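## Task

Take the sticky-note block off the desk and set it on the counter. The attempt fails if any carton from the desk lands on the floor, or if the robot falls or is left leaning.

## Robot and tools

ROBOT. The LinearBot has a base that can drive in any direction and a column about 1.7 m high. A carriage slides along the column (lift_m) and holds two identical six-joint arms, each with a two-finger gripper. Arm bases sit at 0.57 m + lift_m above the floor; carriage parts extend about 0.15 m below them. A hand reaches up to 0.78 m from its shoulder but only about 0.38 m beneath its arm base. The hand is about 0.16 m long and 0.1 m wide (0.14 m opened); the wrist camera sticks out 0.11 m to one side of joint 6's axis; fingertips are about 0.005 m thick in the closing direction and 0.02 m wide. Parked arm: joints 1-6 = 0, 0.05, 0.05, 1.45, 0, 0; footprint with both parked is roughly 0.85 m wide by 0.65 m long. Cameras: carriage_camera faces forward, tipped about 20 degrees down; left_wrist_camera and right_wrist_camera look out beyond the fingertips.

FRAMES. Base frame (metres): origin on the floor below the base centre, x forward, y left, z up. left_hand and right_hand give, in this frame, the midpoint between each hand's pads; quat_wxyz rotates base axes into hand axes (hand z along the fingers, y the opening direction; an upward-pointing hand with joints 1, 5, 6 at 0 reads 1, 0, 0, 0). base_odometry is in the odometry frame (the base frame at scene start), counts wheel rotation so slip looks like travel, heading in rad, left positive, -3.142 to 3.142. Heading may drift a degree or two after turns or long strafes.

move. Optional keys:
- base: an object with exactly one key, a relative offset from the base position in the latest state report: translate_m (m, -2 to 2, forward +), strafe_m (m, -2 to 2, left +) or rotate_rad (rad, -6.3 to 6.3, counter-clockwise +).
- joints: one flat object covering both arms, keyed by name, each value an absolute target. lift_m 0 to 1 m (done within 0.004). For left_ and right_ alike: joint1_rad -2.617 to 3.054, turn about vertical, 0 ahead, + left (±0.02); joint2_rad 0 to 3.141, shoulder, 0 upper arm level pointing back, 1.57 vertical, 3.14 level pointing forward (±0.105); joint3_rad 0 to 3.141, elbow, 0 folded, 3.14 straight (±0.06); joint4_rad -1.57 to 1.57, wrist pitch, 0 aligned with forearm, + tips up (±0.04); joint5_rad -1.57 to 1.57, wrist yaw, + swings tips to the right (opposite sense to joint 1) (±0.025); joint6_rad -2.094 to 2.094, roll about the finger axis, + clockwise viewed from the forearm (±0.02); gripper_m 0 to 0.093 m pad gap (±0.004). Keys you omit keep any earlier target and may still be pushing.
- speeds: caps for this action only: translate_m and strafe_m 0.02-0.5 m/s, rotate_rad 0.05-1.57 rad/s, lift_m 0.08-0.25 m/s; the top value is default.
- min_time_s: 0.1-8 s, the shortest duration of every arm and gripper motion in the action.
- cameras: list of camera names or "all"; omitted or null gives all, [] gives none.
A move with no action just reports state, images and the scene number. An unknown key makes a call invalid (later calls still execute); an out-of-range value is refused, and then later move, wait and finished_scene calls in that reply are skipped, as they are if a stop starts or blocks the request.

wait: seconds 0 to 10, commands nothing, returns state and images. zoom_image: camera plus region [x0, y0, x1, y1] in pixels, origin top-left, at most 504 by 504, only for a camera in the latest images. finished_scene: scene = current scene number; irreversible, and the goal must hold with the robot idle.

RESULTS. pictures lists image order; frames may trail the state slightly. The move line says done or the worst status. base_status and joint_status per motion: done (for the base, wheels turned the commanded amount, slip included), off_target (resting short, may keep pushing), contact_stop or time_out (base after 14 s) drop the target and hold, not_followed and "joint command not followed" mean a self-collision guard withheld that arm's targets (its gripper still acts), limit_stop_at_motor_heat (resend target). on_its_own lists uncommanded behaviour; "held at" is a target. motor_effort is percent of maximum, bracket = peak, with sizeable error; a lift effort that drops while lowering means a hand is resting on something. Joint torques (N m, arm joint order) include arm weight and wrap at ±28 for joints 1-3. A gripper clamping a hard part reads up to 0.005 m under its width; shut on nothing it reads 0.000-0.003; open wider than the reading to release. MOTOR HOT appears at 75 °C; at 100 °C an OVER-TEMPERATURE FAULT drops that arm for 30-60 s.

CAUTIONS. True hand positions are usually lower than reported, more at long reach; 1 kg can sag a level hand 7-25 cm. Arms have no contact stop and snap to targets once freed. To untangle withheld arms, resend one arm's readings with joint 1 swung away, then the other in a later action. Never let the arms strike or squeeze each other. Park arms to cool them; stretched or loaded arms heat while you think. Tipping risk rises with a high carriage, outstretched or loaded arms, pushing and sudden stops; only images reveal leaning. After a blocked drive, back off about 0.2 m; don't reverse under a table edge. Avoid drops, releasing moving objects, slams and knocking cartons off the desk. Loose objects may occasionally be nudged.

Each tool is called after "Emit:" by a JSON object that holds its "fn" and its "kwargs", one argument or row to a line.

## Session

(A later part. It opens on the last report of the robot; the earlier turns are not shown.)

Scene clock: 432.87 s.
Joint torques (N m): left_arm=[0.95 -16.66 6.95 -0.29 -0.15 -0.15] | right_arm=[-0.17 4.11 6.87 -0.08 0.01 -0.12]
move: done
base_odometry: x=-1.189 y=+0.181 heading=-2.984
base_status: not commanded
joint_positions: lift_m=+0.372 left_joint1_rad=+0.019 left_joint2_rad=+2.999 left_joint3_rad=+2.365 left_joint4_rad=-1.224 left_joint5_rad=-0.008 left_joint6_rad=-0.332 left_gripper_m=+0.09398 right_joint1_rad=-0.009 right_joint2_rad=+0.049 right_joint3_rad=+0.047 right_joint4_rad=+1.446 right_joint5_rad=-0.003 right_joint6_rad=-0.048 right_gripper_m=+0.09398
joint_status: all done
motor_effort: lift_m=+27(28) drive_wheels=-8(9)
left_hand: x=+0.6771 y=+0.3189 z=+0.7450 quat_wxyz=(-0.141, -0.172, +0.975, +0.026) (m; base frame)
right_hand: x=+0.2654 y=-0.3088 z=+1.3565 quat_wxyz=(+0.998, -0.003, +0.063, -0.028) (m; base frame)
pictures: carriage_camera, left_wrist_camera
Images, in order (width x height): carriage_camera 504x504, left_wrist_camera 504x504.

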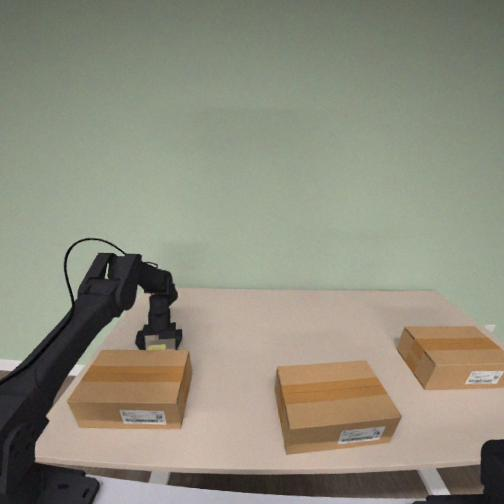

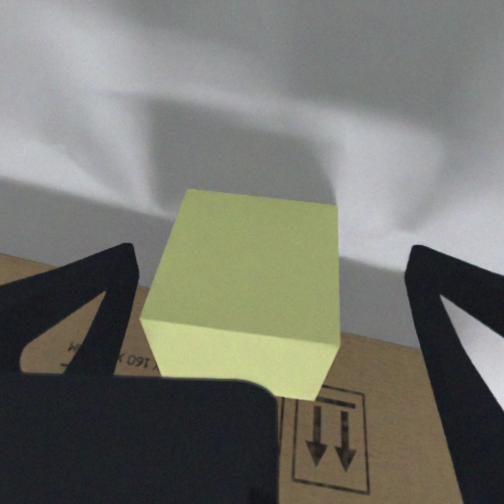

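Emit:
{"fn": "move", "kwargs": {
  "joints": {"left_gripper_m": 0.062},
  "min_time_s": 2,
  "cameras": ["left_wrist_camera"]
}}

Emit:
{"fn": "move", "kwargs": {
  "joints": {"left_gripper_m": 0.048},
  "min_time_s": 2,
  "cameras": ["left_wrist_camera"]
}}

Scene clock: 444.53 s.
Joint torques (N m): left_arm=[0.92 -16.59 6.9 -0.28 -0.15 -0.14] | right_arm=[-0.16 4.14 6.84 -0.08 0.01 -0.11]
move: done
base_odometry: x=-1.189 y=+0.181 heading=-2.984
base_status: not commanded
joint_positions: lift_m=+0.372 left_joint1_rad=+0.021 left_joint2_rad=+2.999 left_joint3_rad=+2.365 left_joint4_rad=-1.224 left_joint5_rad=-0.008 left_joint6_rad=-0.332 left_gripper_m=+0.06209 right_joint1_rad=-0.009 right_joint2_rad=+0.049 right_joint3_rad=+0.047 right_joint4_rad=+1.446 right_joint5_rad=-0.003 right_joint6_rad=-0.048 right_gripper_m=+0.09398
joint_status: all done
motor_effort: lift_m=+27(27) drive_wheels=+4(7)
left_hand: x=+0.6771 y=+0.3196 z=+0.7450 quat_wxyz=(-0.141, -0.173, +0.974, +0.026) (m; base frame)
right_hand: x=+0.2654 y=-0.3088 z=+1.3565 quat_wxyz=(+0.998, -0.003, +0.063, -0.028) (m; base frame)
pictures: left_wrist_camera
Images, in order (width x height): left_wrist_camera 504x504.

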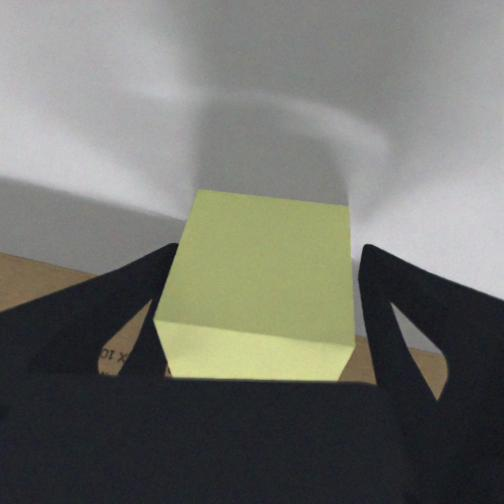

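Scene clock: 446.83 s.
Joint torques (N m): left_arm=[0.92 -16.61 6.87 -0.28 -0.15 -0.15] | right_arm=[-0.14 4.16 6.84 -0.07 0.01 -0.11]
move: done
base_odometry: x=-1.189 y=+0.181 heading=-2.984
base_status: not commanded
joint_positions: lift_m=+0.372 left_joint1_rad=+0.021 left_joint2_rad=+2.999 left_joint3_rad=+2.365 left_joint4_rad=-1.224 left_joint5_rad=-0.007 left_joint6_rad=-0.332 left_gripper_m=+0.05153 right_joint1_rad=-0.009 right_joint2_rad=+0.049 right_joint3_rad=+0.047 right_joint4_rad=+1.446 right_joint5_rad=-0.003 right_joint6_rad=-0.048 right_gripper_m=+0.09398
joint_status: all done
motor_effort: lift_m=+27(27) drive_wheels=+3(6)
left_hand: x=+0.6770 y=+0.3195 z=+0.7450 quat_wxyz=(-0.141, -0.173, +0.974, +0.026) (m; base frame)
right_hand: x=+0.2654 y=-0.3088 z=+1.3565 quat_wxyz=(+0.998, -0.003, +0.063, -0.028) (m; base frame)
pictures: left_wrist_camera
Images, in order (width x height): left_wrist_camera 504x504.

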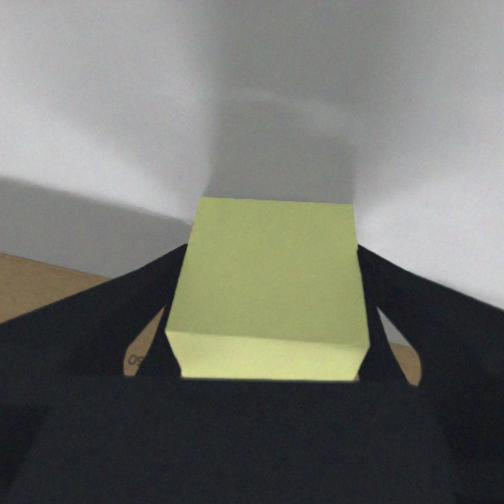

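Emit:
{"fn": "move", "kwargs": {
  "joints": {"left_gripper_m": 0.046},
  "min_time_s": 1,
  "cameras": []
}}

Emit:
{"fn": "move", "kwargs": {
  "joints": {"lift_m": 0.46},
  "speeds": {"lift_m": 0.1},
  "cameras": ["left_wrist_camera"]
}}

Emit:
{"fn": "move", "kwargs": {
  "joints": {"lift_m": 0.62},
  "speeds": {"lift_m": 0.15}
}}

Scene clock: 452.63 s.
Joint torques (N m): left_arm=[0.91 -16.58 6.89 -0.28 -0.16 -0.13] | right_arm=[-0.18 4.18 6.86 -0.08 0 -0.12]
move: off_target
base_odometry: x=-1.189 y=+0.181 heading=-2.984
base_status: not commanded
joint_positions: lift_m=+0.372 left_joint1_rad=+0.021 left_joint2_rad=+2.999 left_joint3_rad=+2.365 left_joint4_rad=-1.224 left_joint5_rad=-0.007 left_joint6_rad=-0.332 left_gripper_m=+0.05153 right_joint1_rad=-0.009 right_joint2_rad=+0.049 right_joint3_rad=+0.047 right_joint4_rad=+1.446 right_joint5_rad=-0.003 right_joint6_rad=-0.048 right_gripper_m=+0.09398
joint_status: left_gripper_m off_target (ended at +0.05153, target +0.04600)
motor_effort: lift_m=+27(28) drive_wheels=+5(6)
left_hand: x=+0.6770 y=+0.3195 z=+0.7450 quat_wxyz=(-0.141, -0.173, +0.974, +0.026) (m; base frame)
right_hand: x=+0.2654 y=-0.3088 z=+1.3565 quat_wxyz=(+0.998, -0.003, +0.063, -0.028) (m; base frame)
pictures: none
No camera images: "cameras" was empty.

Scene clock: 453.90 s.
Joint torques (N m): left_arm=[0.9 -17.26 6.46 -0.28 -0.15 -0.14] | right_arm=[-0.2 4.16 6.9 -0.07 0 -0.12]
move: done
base_odometry: x=-1.189 y=+0.181 heading=-2.984
base_status: not commanded
joint_positions: lift_m=+0.460 left_joint1_rad=+0.021 left_joint2_rad=+3.004 left_joint3_rad=+2.365 left_joint4_rad=-1.224 left_joint5_rad=-0.007 left_joint6_rad=-0.332 left_gripper_m=+0.05152 right_joint1_rad=-0.009 right_joint2_rad=+0.049 right_joint3_rad=+0.047 right_joint4_rad=+1.446 right_joint5_rad=-0.003 right_joint6_rad=-0.048 right_gripper_m=+0.09398
joint_status: all done
motor_effort: lift_m=+31(37) drive_wheels=-7(10)
left_hand: x=+0.6756 y=+0.3195 z=+0.8306 quat_wxyz=(-0.143, -0.173, +0.974, +0.026) (m; base frame)
right_hand: x=+0.2654 y=-0.3088 z=+1.4442 quat_wxyz=(+0.998, -0.003, +0.063, -0.028) (m; base frame)
pictures: left_wrist_camera
Images, in order (width x height): left_wrist_camera 504x504.

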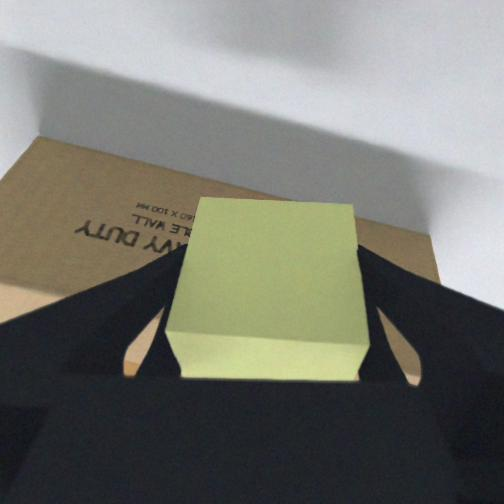

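Scene clock: 455.40 s.
Joint torques (N m): left_arm=[0.81 -17.36 6.74 -0.29 -0.16 -0.16] | right_arm=[-0.2 4.1 6.76 -0.08 0 -0.11]
move: done
base_odometry: x=-1.189 y=+0.181 heading=-2.984
base_status: not commanded
joint_positions: lift_m=+0.620 left_joint1_rad=+0.021 left_joint2_rad=+3.007 left_joint3_rad=+2.365 left_joint4_rad=-1.224 left_joint5_rad=-0.007 left_joint6_rad=-0.332 left_gripper_m=+0.05152 right_joint1_rad=-0.009 right_joint2_rad=+0.049 right_joint3_rad=+0.047 right_joint4_rad=+1.446 right_joint5_rad=-0.003 right_joint6_rad=-0.048 right_gripper_m=+0.09398
joint_status: all done
motor_effort: lift_m=+31(38) drive_wheels=+3(9)
left_hand: x=+0.6749 y=+0.3195 z=+0.9895 quat_wxyz=(-0.145, -0.173, +0.974, +0.026) (m; base frame)
right_hand: x=+0.2654 y=-0.3088 z=+1.6042 quat_wxyz=(+0.998, -0.003, +0.063, -0.028) (m; base frame)
pictures: carriage_camera, left_wrist_camera, right_wrist_camera
Images, in order (width x height): carriage_camera 504x504, left_wrist_camera 504x504, right_wrist_camera 504x504.

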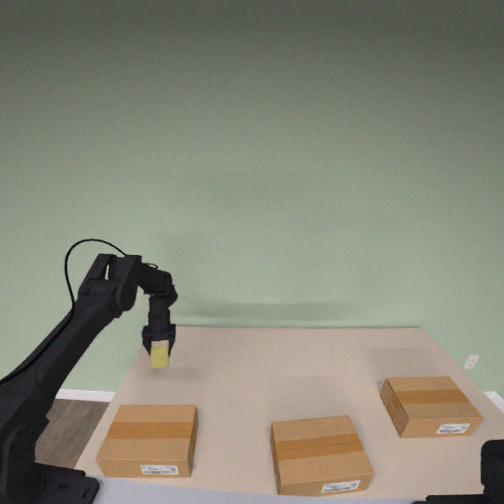

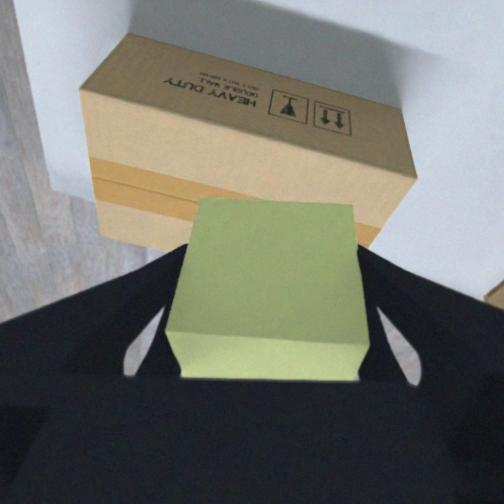

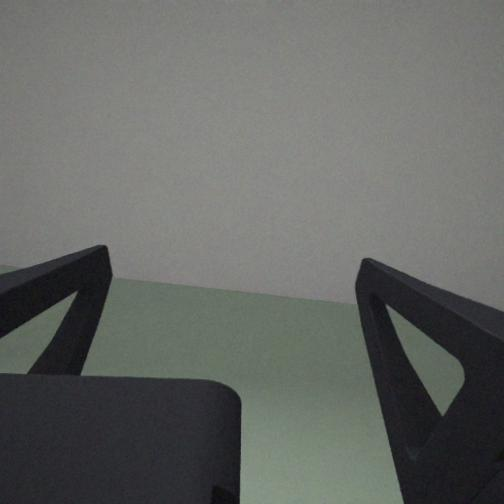

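Emit:
{"fn": "move", "kwargs": {
  "base": {"translate_m": -0.4},
  "speeds": {"translate_m": 0.25},
  "cameras": []
}}

Emit:
{"fn": "move", "kwargs": {
  "base": {"translate_m": -1.1},
  "joints": {"left_joint2_rad": 1.22, "left_joint3_rad": 0.9, "left_joint4_rad": -1.25, "left_joint6_rad": 0.0, "left_joint1_rad": 0.0},
  "min_time_s": 3,
  "speeds": {"translate_m": 0.35},
  "cameras": ["left_wrist_camera"]
}}

Emit:
{"fn": "move", "kwargs": {
  "base": {"rotate_rad": 2.984},
  "speeds": {"rotate_rad": 0.8}
}}

Scene clock: 469.80 s.
Joint torques (N m): left_arm=[0.88 -17.35 6.76 -0.31 -0.16 -0.15] | right_arm=[-0.16 4.12 6.89 -0.08 0.01 -0.11]
move: done
base_odometry: x=-0.794 y=+0.243 heading=-2.984
base_status: done
joint_positions: lift_m=+0.620 left_joint1_rad=+0.021 left_joint2_rad=+3.007 left_joint3_rad=+2.365 left_joint4_rad=-1.222 left_joint5_rad=-0.007 left_joint6_rad=-0.332 left_gripper_m=+0.05152 right_joint1_rad=-0.009 right_joint2_rad=+0.049 right_joint3_rad=+0.047 right_joint4_rad=+1.446 right_joint5_rad=-0.003 right_joint6_rad=-0.048 right_gripper_m=+0.09398
joint_status: not commanded
motor_effort: lift_m=+31(31) drive_wheels=-4(16)
left_hand: x=+0.6753 y=+0.3196 z=+0.9893 quat_wxyz=(-0.144, -0.173, +0.974, +0.026) (m; base frame)
right_hand: x=+0.2654 y=-0.3088 z=+1.6042 quat_wxyz=(+0.998, -0.003, +0.063, -0.028) (m; base frame)
pictures: none
No camera images: "cameras" was empty.

Scene clock: 474.63 s.
Joint torques (N m): left_arm=[0.13 -5.26 5.74 0.52 -0.12 0.05] | right_arm=[-0.2 4.16 6.83 -0.08 0 -0.11]
move: done
base_odometry: x=+0.293 y=+0.415 heading=-2.984
base_status: done
joint_positions: lift_m=+0.620 left_joint1_rad=+0.007 left_joint2_rad=+1.232 left_joint3_rad=+0.911 left_joint4_rad=-1.243 left_joint5_rad=-0.007 left_joint6_rad=-0.009 left_gripper_m=+0.05150 right_joint1_rad=-0.009 right_joint2_rad=+0.049 right_joint3_rad=+0.047 right_joint4_rad=+1.446 right_joint5_rad=-0.003 right_joint6_rad=-0.048 right_gripper_m=+0.09398
joint_status: all done
motor_effort: lift_m=+31(31) drive_wheels=-4(11)
left_hand: x=+0.4181 y=+0.3115 z=+1.2707 quat_wxyz=(+0.003, -0.008, +1.000, +0.004) (m; base frame)
right_hand: x=+0.2653 y=-0.3088 z=+1.6042 quat_wxyz=(+0.998, -0.003, +0.063, -0.028) (m; base frame)
pictures: left_wrist_camera
Images, in order (width x height): left_wrist_camera 504x504.

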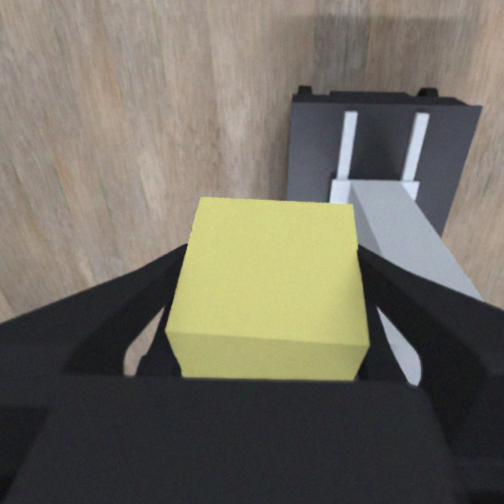

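Scene clock: 479.67 s.
Joint torques (N m): left_arm=[0.39 -5.19 5.76 0.51 -0.11 0.06] | right_arm=[-0.18 4.12 6.83 -0.09 0.01 -0.12]
move: done
base_odometry: x=+0.293 y=+0.415 heading=-0.001
base_status: done
joint_positions: lift_m=+0.620 left_joint1_rad=+0.003 left_joint2_rad=+1.232 left_joint3_rad=+0.911 left_joint4_rad=-1.243 left_joint5_rad=-0.008 left_joint6_rad=-0.008 left_gripper_m=+0.05150 right_joint1_rad=-0.009 right_joint2_rad=+0.049 right_joint3_rad=+0.047 right_joint4_rad=+1.446 right_joint5_rad=-0.003 right_joint6_rad=-0.048 right_gripper_m=+0.09400
joint_status: not commanded
motor_effort: lift_m=+31(31) drive_wheels=+7(15)
left_hand: x=+0.4181 y=+0.3110 z=+1.2707 quat_wxyz=(+0.003, -0.005, +1.000, +0.004) (m; base frame)
right_hand: x=+0.2653 y=-0.3088 z=+1.6042 quat_wxyz=(+0.998, -0.003, +0.063, -0.028) (m; base frame)
pictures: carriage_camera, left_wrist_camera, right_wrist_camera
Images, in order (width x height): carriage_camera 504x504, left_wrist_camera 504x504, right_wrist_camera 504x504.

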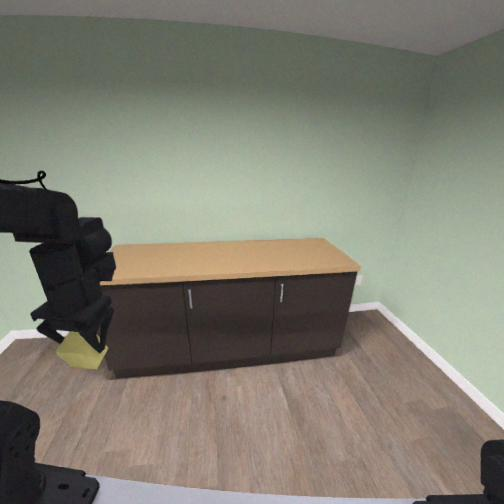

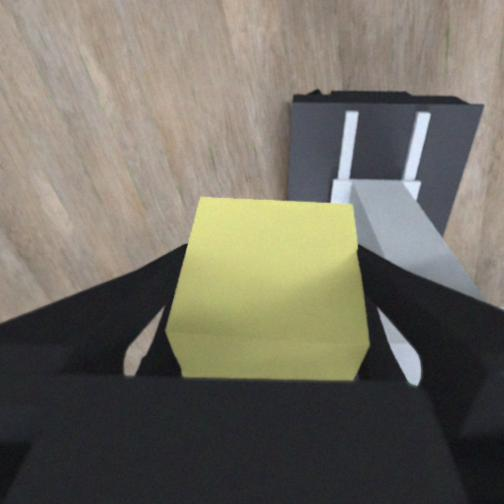

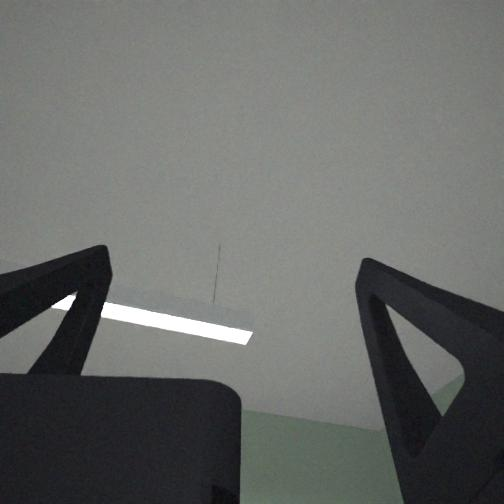

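Emit:
{"fn": "move", "kwargs": {
  "base": {"rotate_rad": 0.12},
  "cameras": []
}}

Emit:
{"fn": "move", "kwargs": {
  "base": {"translate_m": 0.8},
  "speeds": {"translate_m": 0.35},
  "cameras": ["carriage_camera", "left_wrist_camera"]
}}

Scene clock: 498.57 s.
Joint torques (N m): left_arm=[0.29 -5.22 5.74 0.51 -0.1 0.04] | right_arm=[-0.17 4.16 6.82 -0.09 0.01 -0.11]
move: done
base_odometry: x=+0.293 y=+0.415 heading=+0.119
base_status: done
joint_positions: lift_m=+0.620 left_joint1_rad=+0.002 left_joint2_rad=+1.232 left_joint3_rad=+0.911 left_joint4_rad=-1.243 left_joint5_rad=-0.009 left_joint6_rad=-0.008 left_gripper_m=+0.05150 right_joint1_rad=-0.009 right_joint2_rad=+0.049 right_joint3_rad=+0.047 right_joint4_rad=+1.446 right_joint5_rad=-0.003 right_joint6_rad=-0.048 right_gripper_m=+0.09400
joint_status: not commanded
motor_effort: lift_m=+31(31) drive_wheels=+5(16)
left_hand: x=+0.4181 y=+0.3109 z=+1.2707 quat_wxyz=(+0.003, -0.005, +1.000, +0.004) (m; base frame)
right_hand: x=+0.2653 y=-0.3088 z=+1.6042 quat_wxyz=(+0.998, -0.003, +0.063, -0.028) (m; base frame)
pictures: none
No camera images: "cameras" was empty.

Scene clock: 502.53 s.
Joint torques (N m): left_arm=[0.44 -5.19 5.71 0.53 -0.11 0.05] | right_arm=[-0.2 4.22 6.84 -0.09 0 -0.12]
move: done
base_odometry: x=+1.087 y=+0.511 heading=+0.120
base_status: done
joint_positions: lift_m=+0.620 left_joint1_rad=+0.002 left_joint2_rad=+1.232 left_joint3_rad=+0.911 left_joint4_rad=-1.245 left_joint5_rad=-0.009 left_joint6_rad=-0.008 left_gripper_m=+0.05150 right_joint1_rad=-0.009 right_joint2_rad=+0.049 right_joint3_rad=+0.047 right_joint4_rad=+1.448 right_joint5_rad=-0.003 right_joint6_rad=-0.048 right_gripper_m=+0.09400
joint_status: not commanded
motor_effort: lift_m=+31(31) drive_wheels=-11(21)
left_hand: x=+0.4177 y=+0.3109 z=+1.2707 quat_wxyz=(+0.002, -0.005, +1.000, +0.004) (m; base frame)
right_hand: x=+0.2650 y=-0.3088 z=+1.6043 quat_wxyz=(+0.998, -0.003, +0.063, -0.028) (m; base frame)
pictures: carriage_camera, left_wrist_camera
Images, in order (width x height): carriage_camera 504x504, left_wrist_camera 504x504.

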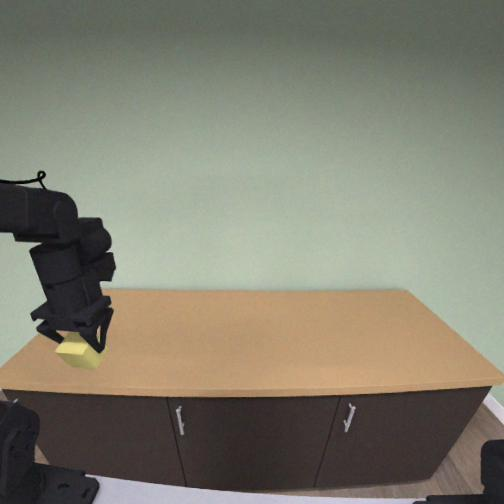

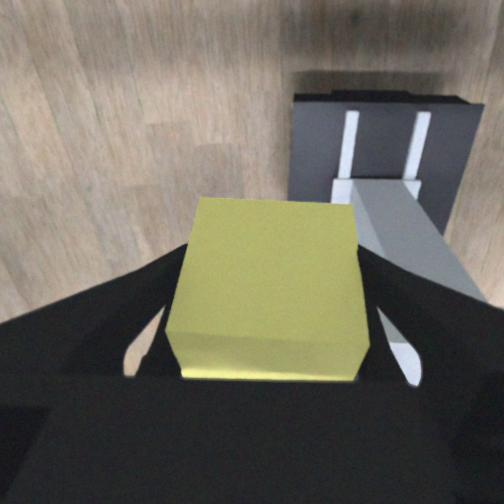

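Emit:
{"fn": "move", "kwargs": {
  "base": {"translate_m": 0.15},
  "speeds": {"translate_m": 0.15},
  "joints": {"lift_m": 0.75},
  "cameras": []
}}

Emit:
{"fn": "move", "kwargs": {
  "joints": {"left_joint1_rad": 0.02, "left_joint2_rad": 3.01, "left_joint3_rad": 2.375, "left_joint4_rad": -1.23, "left_joint6_rad": -0.34},
  "min_time_s": 4
}}

Scene clock: 515.97 s.
Joint torques (N m): left_arm=[0.4 -4.67 6.39 0.56 -0.11 0.04] | right_arm=[-0.18 4.19 6.75 -0.11 0.01 -0.12]
move: done
base_odometry: x=+1.236 y=+0.530 heading=+0.122
base_status: done
joint_positions: lift_m=+0.750 left_joint1_rad=+0.002 left_joint2_rad=+1.227 left_joint3_rad=+0.905 left_joint4_rad=-1.248 left_joint5_rad=-0.009 left_joint6_rad=-0.008 left_gripper_m=+0.05150 right_joint1_rad=-0.009 right_joint2_rad=+0.049 right_joint3_rad=+0.047 right_joint4_rad=+1.448 right_joint5_rad=-0.003 right_joint6_rad=-0.048 right_gripper_m=+0.09400
joint_status: all done
motor_effort: lift_m=+31(39) drive_wheels=+8(17)
left_hand: x=+0.4152 y=+0.3109 z=+1.3998 quat_wxyz=(+0.000, -0.005, +1.000, +0.004) (m; base frame)
right_hand: x=+0.2648 y=-0.3088 z=+1.7342 quat_wxyz=(+0.998, -0.003, +0.062, -0.028) (m; base frame)
pictures: none
No camera images: "cameras" was empty.

Scene clock: 520.27 s.
Joint torques (N m): left_arm=[1.02 -15.64 8.03 -0.22 -0.13 -0.13] | right_arm=[-0.2 4.19 6.78 -0.1 0 -0.12]
move: done
base_odometry: x=+1.236 y=+0.530 heading=+0.122
base_status: not commanded
joint_positions: lift_m=+0.750 left_joint1_rad=+0.015 left_joint2_rad=+2.990 left_joint3_rad=+2.353 left_joint4_rad=-1.230 left_joint5_rad=-0.009 left_joint6_rad=-0.331 left_gripper_m=+0.05151 right_joint1_rad=-0.009 right_joint2_rad=+0.049 right_joint3_rad=+0.047 right_joint4_rad=+1.448 right_joint5_rad=-0.003 right_joint6_rad=-0.048 right_gripper_m=+0.09400
joint_status: all done
motor_effort: lift_m=+31(31) drive_wheels=+8(12)
left_hand: x=+0.6744 y=+0.3170 z=+1.1250 quat_wxyz=(-0.145, -0.170, +0.974, +0.028) (m; base frame)
right_hand: x=+0.2648 y=-0.3088 z=+1.7342 quat_wxyz=(+0.998, -0.003, +0.062, -0.028) (m; base frame)
pictures: carriage_camera, left_wrist_camera, right_wrist_camera
Images, in order (width x height): carriage_camera 504x504, left_wrist_camera 504x504, right_wrist_camera 504x504.

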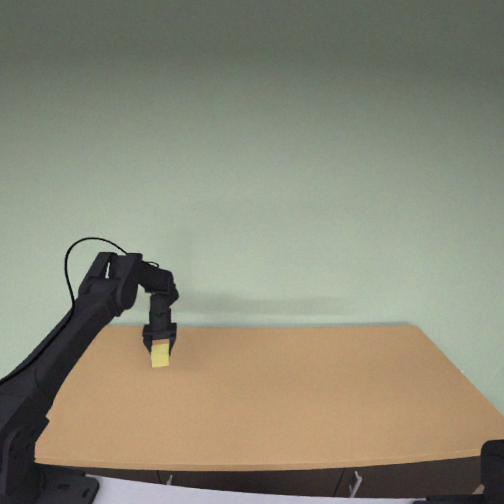

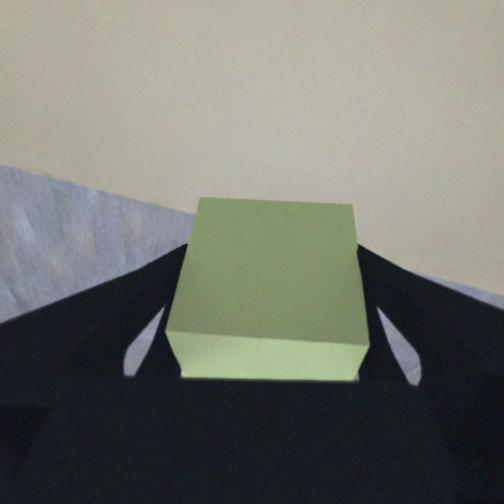

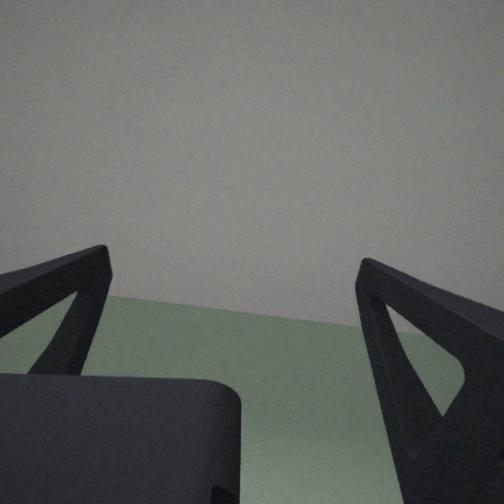

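Emit:
{"fn": "move", "kwargs": {
  "joints": {"lift_m": 0.6},
  "speeds": {"lift_m": 0.12},
  "cameras": ["carriage_camera", "left_wrist_camera"]
}}

Emit:
{"fn": "zoom_image", "kwargs": {
  "camera": "carriage_camera",
  "region": [100, 280, 240, 420]
}}

Scene clock: 528.33 s.
Joint torques (N m): left_arm=[1.02 -16.77 7.27 -0.24 -0.14 -0.16] | right_arm=[-0.16 4.19 6.86 -0.11 0.01 -0.12]
move: done
base_odometry: x=+1.236 y=+0.530 heading=+0.122
base_status: not commanded
joint_positions: lift_m=+0.600 left_joint1_rad=+0.015 left_joint2_rad=+3.001 left_joint3_rad=+2.361 left_joint4_rad=-1.229 left_joint5_rad=-0.009 left_joint6_rad=-0.332 left_gripper_m=+0.05150 right_joint1_rad=-0.009 right_joint2_rad=+0.049 right_joint3_rad=+0.047 right_joint4_rad=+1.448 right_joint5_rad=-0.003 right_joint6_rad=-0.048 right_gripper_m=+0.09400
joint_status: all done
motor_effort: lift_m=+27(29) drive_wheels=-13(13)
left_hand: x=+0.6739 y=+0.3170 z=+0.9718 quat_wxyz=(-0.146, -0.170, +0.974, +0.028) (m; base frame)
right_hand: x=+0.2648 y=-0.3088 z=+1.5846 quat_wxyz=(+0.998, -0.003, +0.062, -0.028) (m; base frame)
pictures: carriage_camera, left_wrist_camera
Images, in order (width x height): carriage_camera 504x504, left_wrist_camera 504x504.

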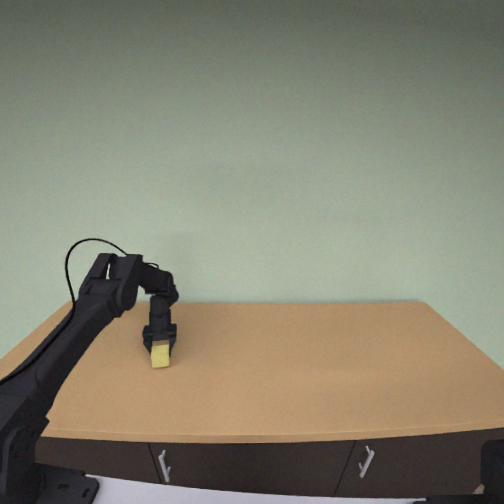

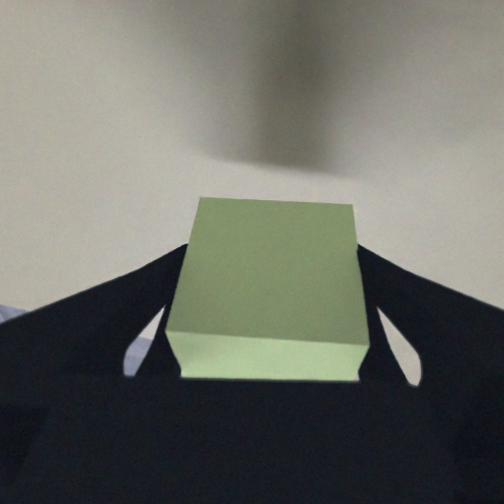

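Scaled by 3.600 from the camera's 504x504 image, which has a finer 720x720 frame.

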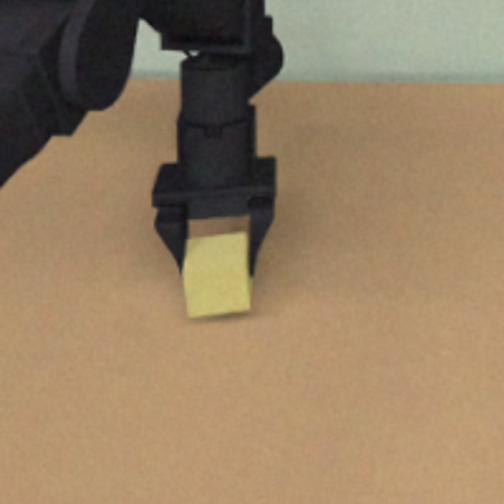

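Emit:
{"fn": "move", "kwargs": {
  "joints": {"lift_m": 0.57},
  "speeds": {"lift_m": 0.08},
  "cameras": ["left_wrist_camera"]
}}

Emit:
{"fn": "move", "kwargs": {
  "joints": {"lift_m": 0.56},
  "speeds": {"lift_m": 0.08},
  "cameras": ["left_wrist_camera"]
}}

Emit:
{"fn": "move", "kwargs": {
  "joints": {"lift_m": 0.553},
  "speeds": {"lift_m": 0.08},
  "cameras": ["left_wrist_camera"]
}}

Scene clock: 534.70 s.
Joint torques (N m): left_arm=[1.05 -16.95 7.06 -0.25 -0.14 -0.14] | right_arm=[-0.21 4.18 6.82 -0.11 0 -0.12]
move: done
base_odometry: x=+1.236 y=+0.530 heading=+0.122
base_status: not commanded
joint_positions: lift_m=+0.570 left_joint1_rad=+0.015 left_joint2_rad=+3.004 left_joint3_rad=+2.363 left_joint4_rad=-1.228 left_joint5_rad=-0.009 left_joint6_rad=-0.332 left_gripper_m=+0.05150 right_joint1_rad=-0.009 right_joint2_rad=+0.049 right_joint3_rad=+0.047 right_joint4_rad=+1.448 right_joint5_rad=-0.003 right_joint6_rad=-0.048 right_gripper_m=+0.09400
joint_status: all done
motor_effort: lift_m=+28(28) drive_wheels=+9(11)
left_hand: x=+0.6741 y=+0.3170 z=+0.9408 quat_wxyz=(-0.146, -0.170, +0.974, +0.028) (m; base frame)
right_hand: x=+0.2648 y=-0.3088 z=+1.5545 quat_wxyz=(+0.998, -0.003, +0.062, -0.028) (m; base frame)
pictures: left_wrist_camera
Images, in order (width x height): left_wrist_camera 504x504.

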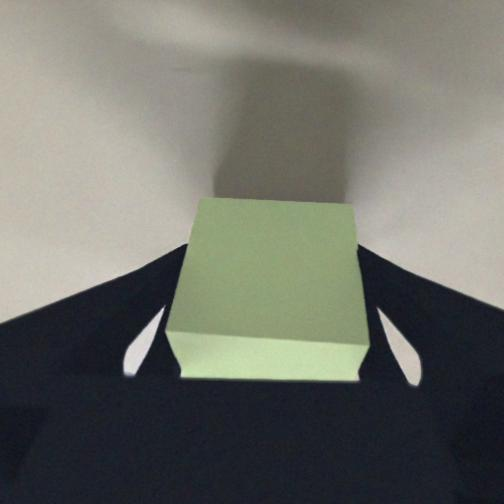

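Scene clock: 535.20 s.
Joint torques (N m): left_arm=[0.9 -16.83 6.09 -0.11 -0.2 -0.14] | right_arm=[-0.2 4.18 6.83 -0.1 0.01 -0.11]
move: done
base_odometry: x=+1.236 y=+0.530 heading=+0.122
base_status: not commanded
joint_positions: lift_m=+0.560 left_joint1_rad=+0.016 left_joint2_rad=+3.002 left_joint3_rad=+2.372 left_joint4_rad=-1.238 left_joint5_rad=-0.005 left_joint6_rad=-0.332 left_gripper_m=+0.05149 right_joint1_rad=-0.009 right_joint2_rad=+0.049 right_joint3_rad=+0.047 right_joint4_rad=+1.448 right_joint5_rad=-0.003 right_joint6_rad=-0.048 right_gripper_m=+0.09400
joint_status: all done
motor_effort: lift_m=+26(27) drive_wheels=-10(12)
left_hand: x=+0.6756 y=+0.3170 z=+0.9343 quat_wxyz=(-0.146, -0.171, +0.974, +0.026) (m; base frame)
right_hand: x=+0.2648 y=-0.3088 z=+1.5447 quat_wxyz=(+0.998, -0.003, +0.062, -0.028) (m; base frame)
pictures: left_wrist_camera
Images, in order (width x height): left_wrist_camera 504x504.

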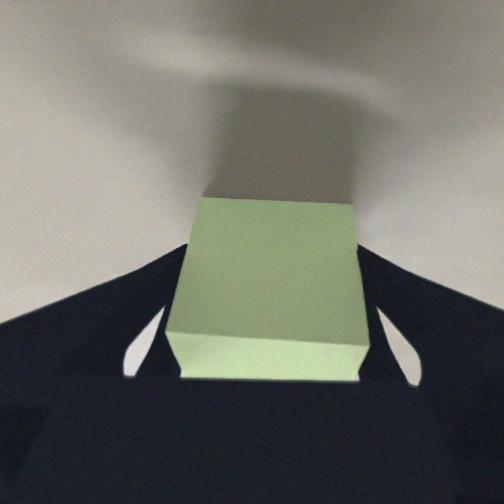

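Scene clock: 535.67 s.
Joint torques (N m): left_arm=[0.88 -15.79 5.64 0.08 -0.2 -0.14] | right_arm=[-0.24 4.22 6.79 -0.1 0 -0.11]
move: done
base_odometry: x=+1.236 y=+0.530 heading=+0.122
base_status: not commanded
joint_positions: lift_m=+0.553 left_joint1_rad=+0.017 left_joint2_rad=+2.992 left_joint3_rad=+2.378 left_joint4_rad=-1.258 left_joint5_rad=-0.004 left_joint6_rad=-0.332 left_gripper_m=+0.05149 right_joint1_rad=-0.009 right_joint2_rad=+0.049 right_joint3_rad=+0.047 right_joint4_rad=+1.448 right_joint5_rad=-0.003 right_joint6_rad=-0.048 right_gripper_m=+0.09400
joint_status: all done
motor_effort: lift_m=+25(27) drive_wheels=-11(12)
left_hand: x=+0.6755 y=+0.3170 z=+0.9338 quat_wxyz=(-0.148, -0.171, +0.974, +0.026) (m; base frame)
right_hand: x=+0.2648 y=-0.3088 z=+1.5378 quat_wxyz=(+0.998, -0.003, +0.062, -0.028) (m; base frame)
pictures: left_wrist_camera
Images, in order (width x height): left_wrist_camera 504x504.

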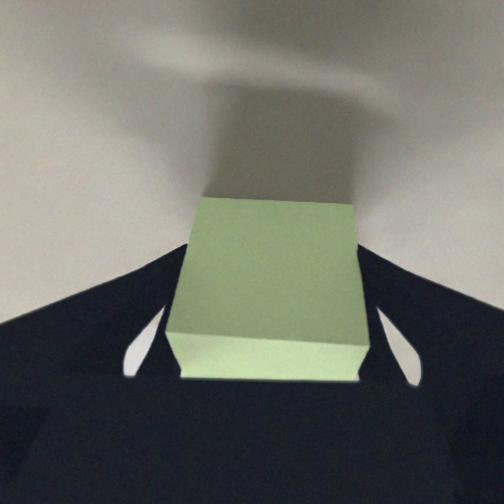

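Emit:
{"fn": "move", "kwargs": {
  "joints": {"lift_m": 0.559},
  "speeds": {"lift_m": 0.08},
  "cameras": []
}}

Emit:
{"fn": "move", "kwargs": {
  "joints": {"left_gripper_m": 0.06},
  "min_time_s": 1.5,
  "cameras": ["left_wrist_camera"]
}}

Emit:
{"fn": "move", "kwargs": {
  "joints": {"left_gripper_m": 0.09},
  "min_time_s": 1.5,
  "cameras": ["left_wrist_camera"]
}}

Emit:
{"fn": "move", "kwargs": {
  "joints": {"lift_m": 0.75},
  "speeds": {"lift_m": 0.1},
  "cameras": ["left_wrist_camera", "carriage_camera"]
}}

Scene clock: 544.03 s.
Joint torques (N m): left_arm=[0.88 -16.06 5.61 -0.11 -0.2 -0.14] | right_arm=[-0.14 4.23 6.87 -0.11 0.01 -0.12]
move: done
base_odometry: x=+1.236 y=+0.530 heading=+0.122
base_status: not commanded
joint_positions: lift_m=+0.559 left_joint1_rad=+0.017 left_joint2_rad=+2.995 left_joint3_rad=+2.378 left_joint4_rad=-1.237 left_joint5_rad=-0.004 left_joint6_rad=-0.332 left_gripper_m=+0.05148 right_joint1_rad=-0.009 right_joint2_rad=+0.049 right_joint3_rad=+0.047 right_joint4_rad=+1.448 right_joint5_rad=-0.003 right_joint6_rad=-0.048 right_gripper_m=+0.09400
joint_status: all done
motor_effort: lift_m=+31(36) drive_wheels=-11(11)
left_hand: x=+0.6796 y=+0.3171 z=+0.9363 quat_wxyz=(-0.139, -0.172, +0.975, +0.024) (m; base frame)
right_hand: x=+0.2648 y=-0.3088 z=+1.5432 quat_wxyz=(+0.998, -0.003, +0.062, -0.028) (m; base frame)
pictures: none
No camera images: "cameras" was empty.

Scene clock: 545.83 s.
Joint torques (N m): left_arm=[0.85 -16.23 5.64 -0.12 -0.19 -0.14] | right_arm=[-0.21 4.22 6.86 -0.11 0.01 -0.12]
move: done
base_odometry: x=+1.236 y=+0.530 heading=+0.122
base_status: not commanded
joint_positions: lift_m=+0.559 left_joint1_rad=+0.017 left_joint2_rad=+2.995 left_joint3_rad=+2.378 left_joint4_rad=-1.235 left_joint5_rad=-0.004 left_joint6_rad=-0.332 left_gripper_m=+0.05993 right_joint1_rad=-0.009 right_joint2_rad=+0.049 right_joint3_rad=+0.047 right_joint4_rad=+1.448 right_joint5_rad=-0.003 right_joint6_rad=-0.048 right_gripper_m=+0.09400
joint_status: all done
motor_effort: lift_m=+31(32) drive_wheels=+7(12)
left_hand: x=+0.6798 y=+0.3171 z=+0.9362 quat_wxyz=(-0.139, -0.172, +0.975, +0.024) (m; base frame)
right_hand: x=+0.2648 y=-0.3088 z=+1.5432 quat_wxyz=(+0.998, -0.003, +0.062, -0.028) (m; base frame)
pictures: left_wrist_camera
Images, in order (width x height): left_wrist_camera 504x504.

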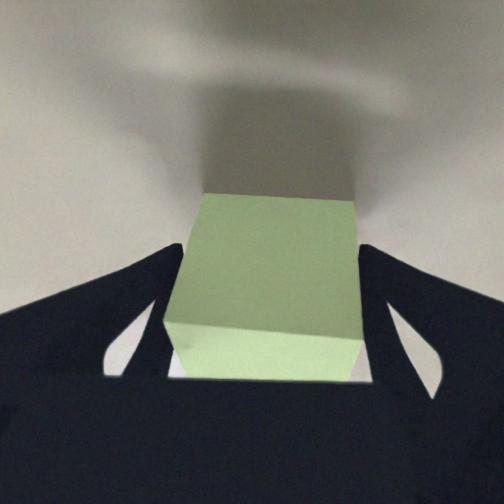

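Scene clock: 547.63 s.
Joint torques (N m): left_arm=[0.85 -16.23 5.64 -0.13 -0.19 -0.14] | right_arm=[-0.21 4.16 6.86 -0.11 0.01 -0.12]
move: done
base_odometry: x=+1.236 y=+0.530 heading=+0.122
base_status: not commanded
joint_positions: lift_m=+0.559 left_joint1_rad=+0.017 left_joint2_rad=+2.995 left_joint3_rad=+2.378 left_joint4_rad=-1.235 left_joint5_rad=-0.004 left_joint6_rad=-0.332 left_gripper_m=+0.08992 right_joint1_rad=-0.009 right_joint2_rad=+0.049 right_joint3_rad=+0.047 right_joint4_rad=+1.448 right_joint5_rad=-0.003 right_joint6_rad=-0.048 right_gripper_m=+0.09400
joint_status: all done
motor_effort: lift_m=+31(32) drive_wheels=+8(10)
left_hand: x=+0.6798 y=+0.3171 z=+0.9362 quat_wxyz=(-0.139, -0.172, +0.975, +0.024) (m; base frame)
right_hand: x=+0.2648 y=-0.3088 z=+1.5432 quat_wxyz=(+0.998, -0.003, +0.062, -0.028) (m; base frame)
pictures: left_wrist_camera
Images, in order (width x height): left_wrist_camera 504x504.

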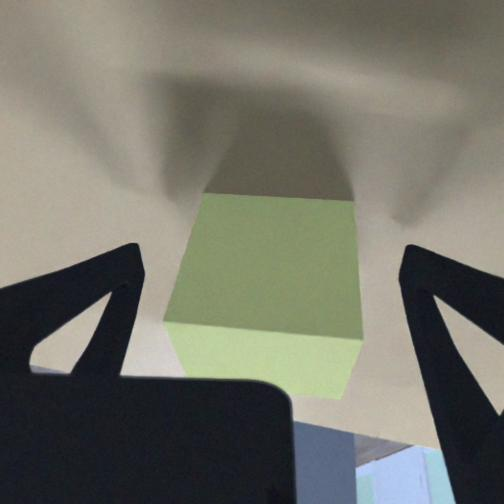

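Scene clock: 549.93 s.
Joint torques (N m): left_arm=[0.83 -16.69 5.56 -0.18 -0.2 -0.14] | right_arm=[-0.21 4.18 6.79 -0.11 0 -0.11]
move: done
base_odometry: x=+1.236 y=+0.530 heading=+0.122
base_status: not commanded
joint_positions: lift_m=+0.750 left_joint1_rad=+0.017 left_joint2_rad=+2.999 left_joint3_rad=+2.378 left_joint4_rad=-1.235 left_joint5_rad=-0.004 left_joint6_rad=-0.332 left_gripper_m=+0.08992 right_joint1_rad=-0.009 right_joint2_rad=+0.049 right_joint3_rad=+0.047 right_joint4_rad=+1.448 right_joint5_rad=-0.003 right_joint6_rad=-0.048 right_gripper_m=+0.09400
joint_status: all done
motor_effort: lift_m=+31(38) drive_wheels=+8(12)
left_hand: x=+0.6788 y=+0.3171 z=+1.1254 quat_wxyz=(-0.140, -0.171, +0.975, +0.024) (m; base frame)
right_hand: x=+0.2648 y=-0.3088 z=+1.7343 quat_wxyz=(+0.998, -0.003, +0.062, -0.028) (m; base frame)
pictures: carriage_camera, left_wrist_camera
Images, in order (width x height): carriage_camera 504x504, left_wrist_camera 504x504.

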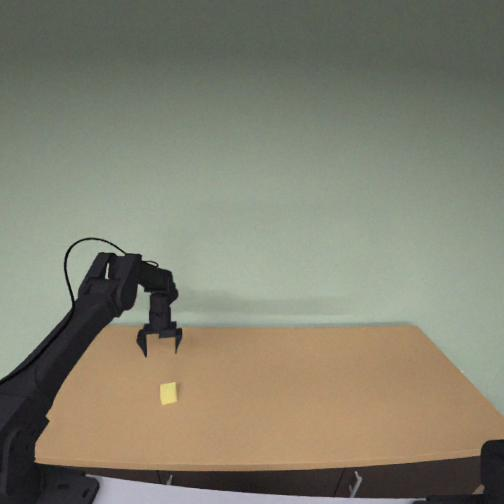

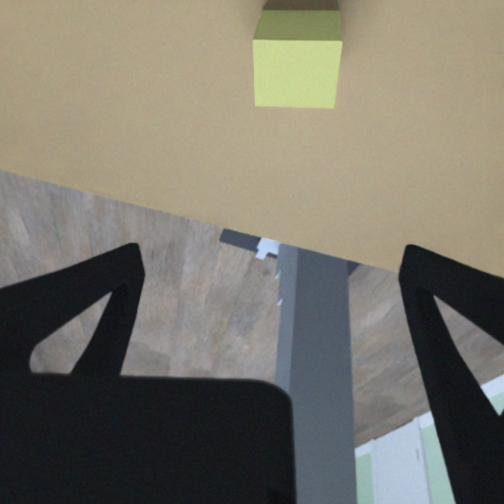

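Emit:
{"fn": "finished_scene", "kwargs": {
  "scene": 1
}}

The scene is finished: the task was done.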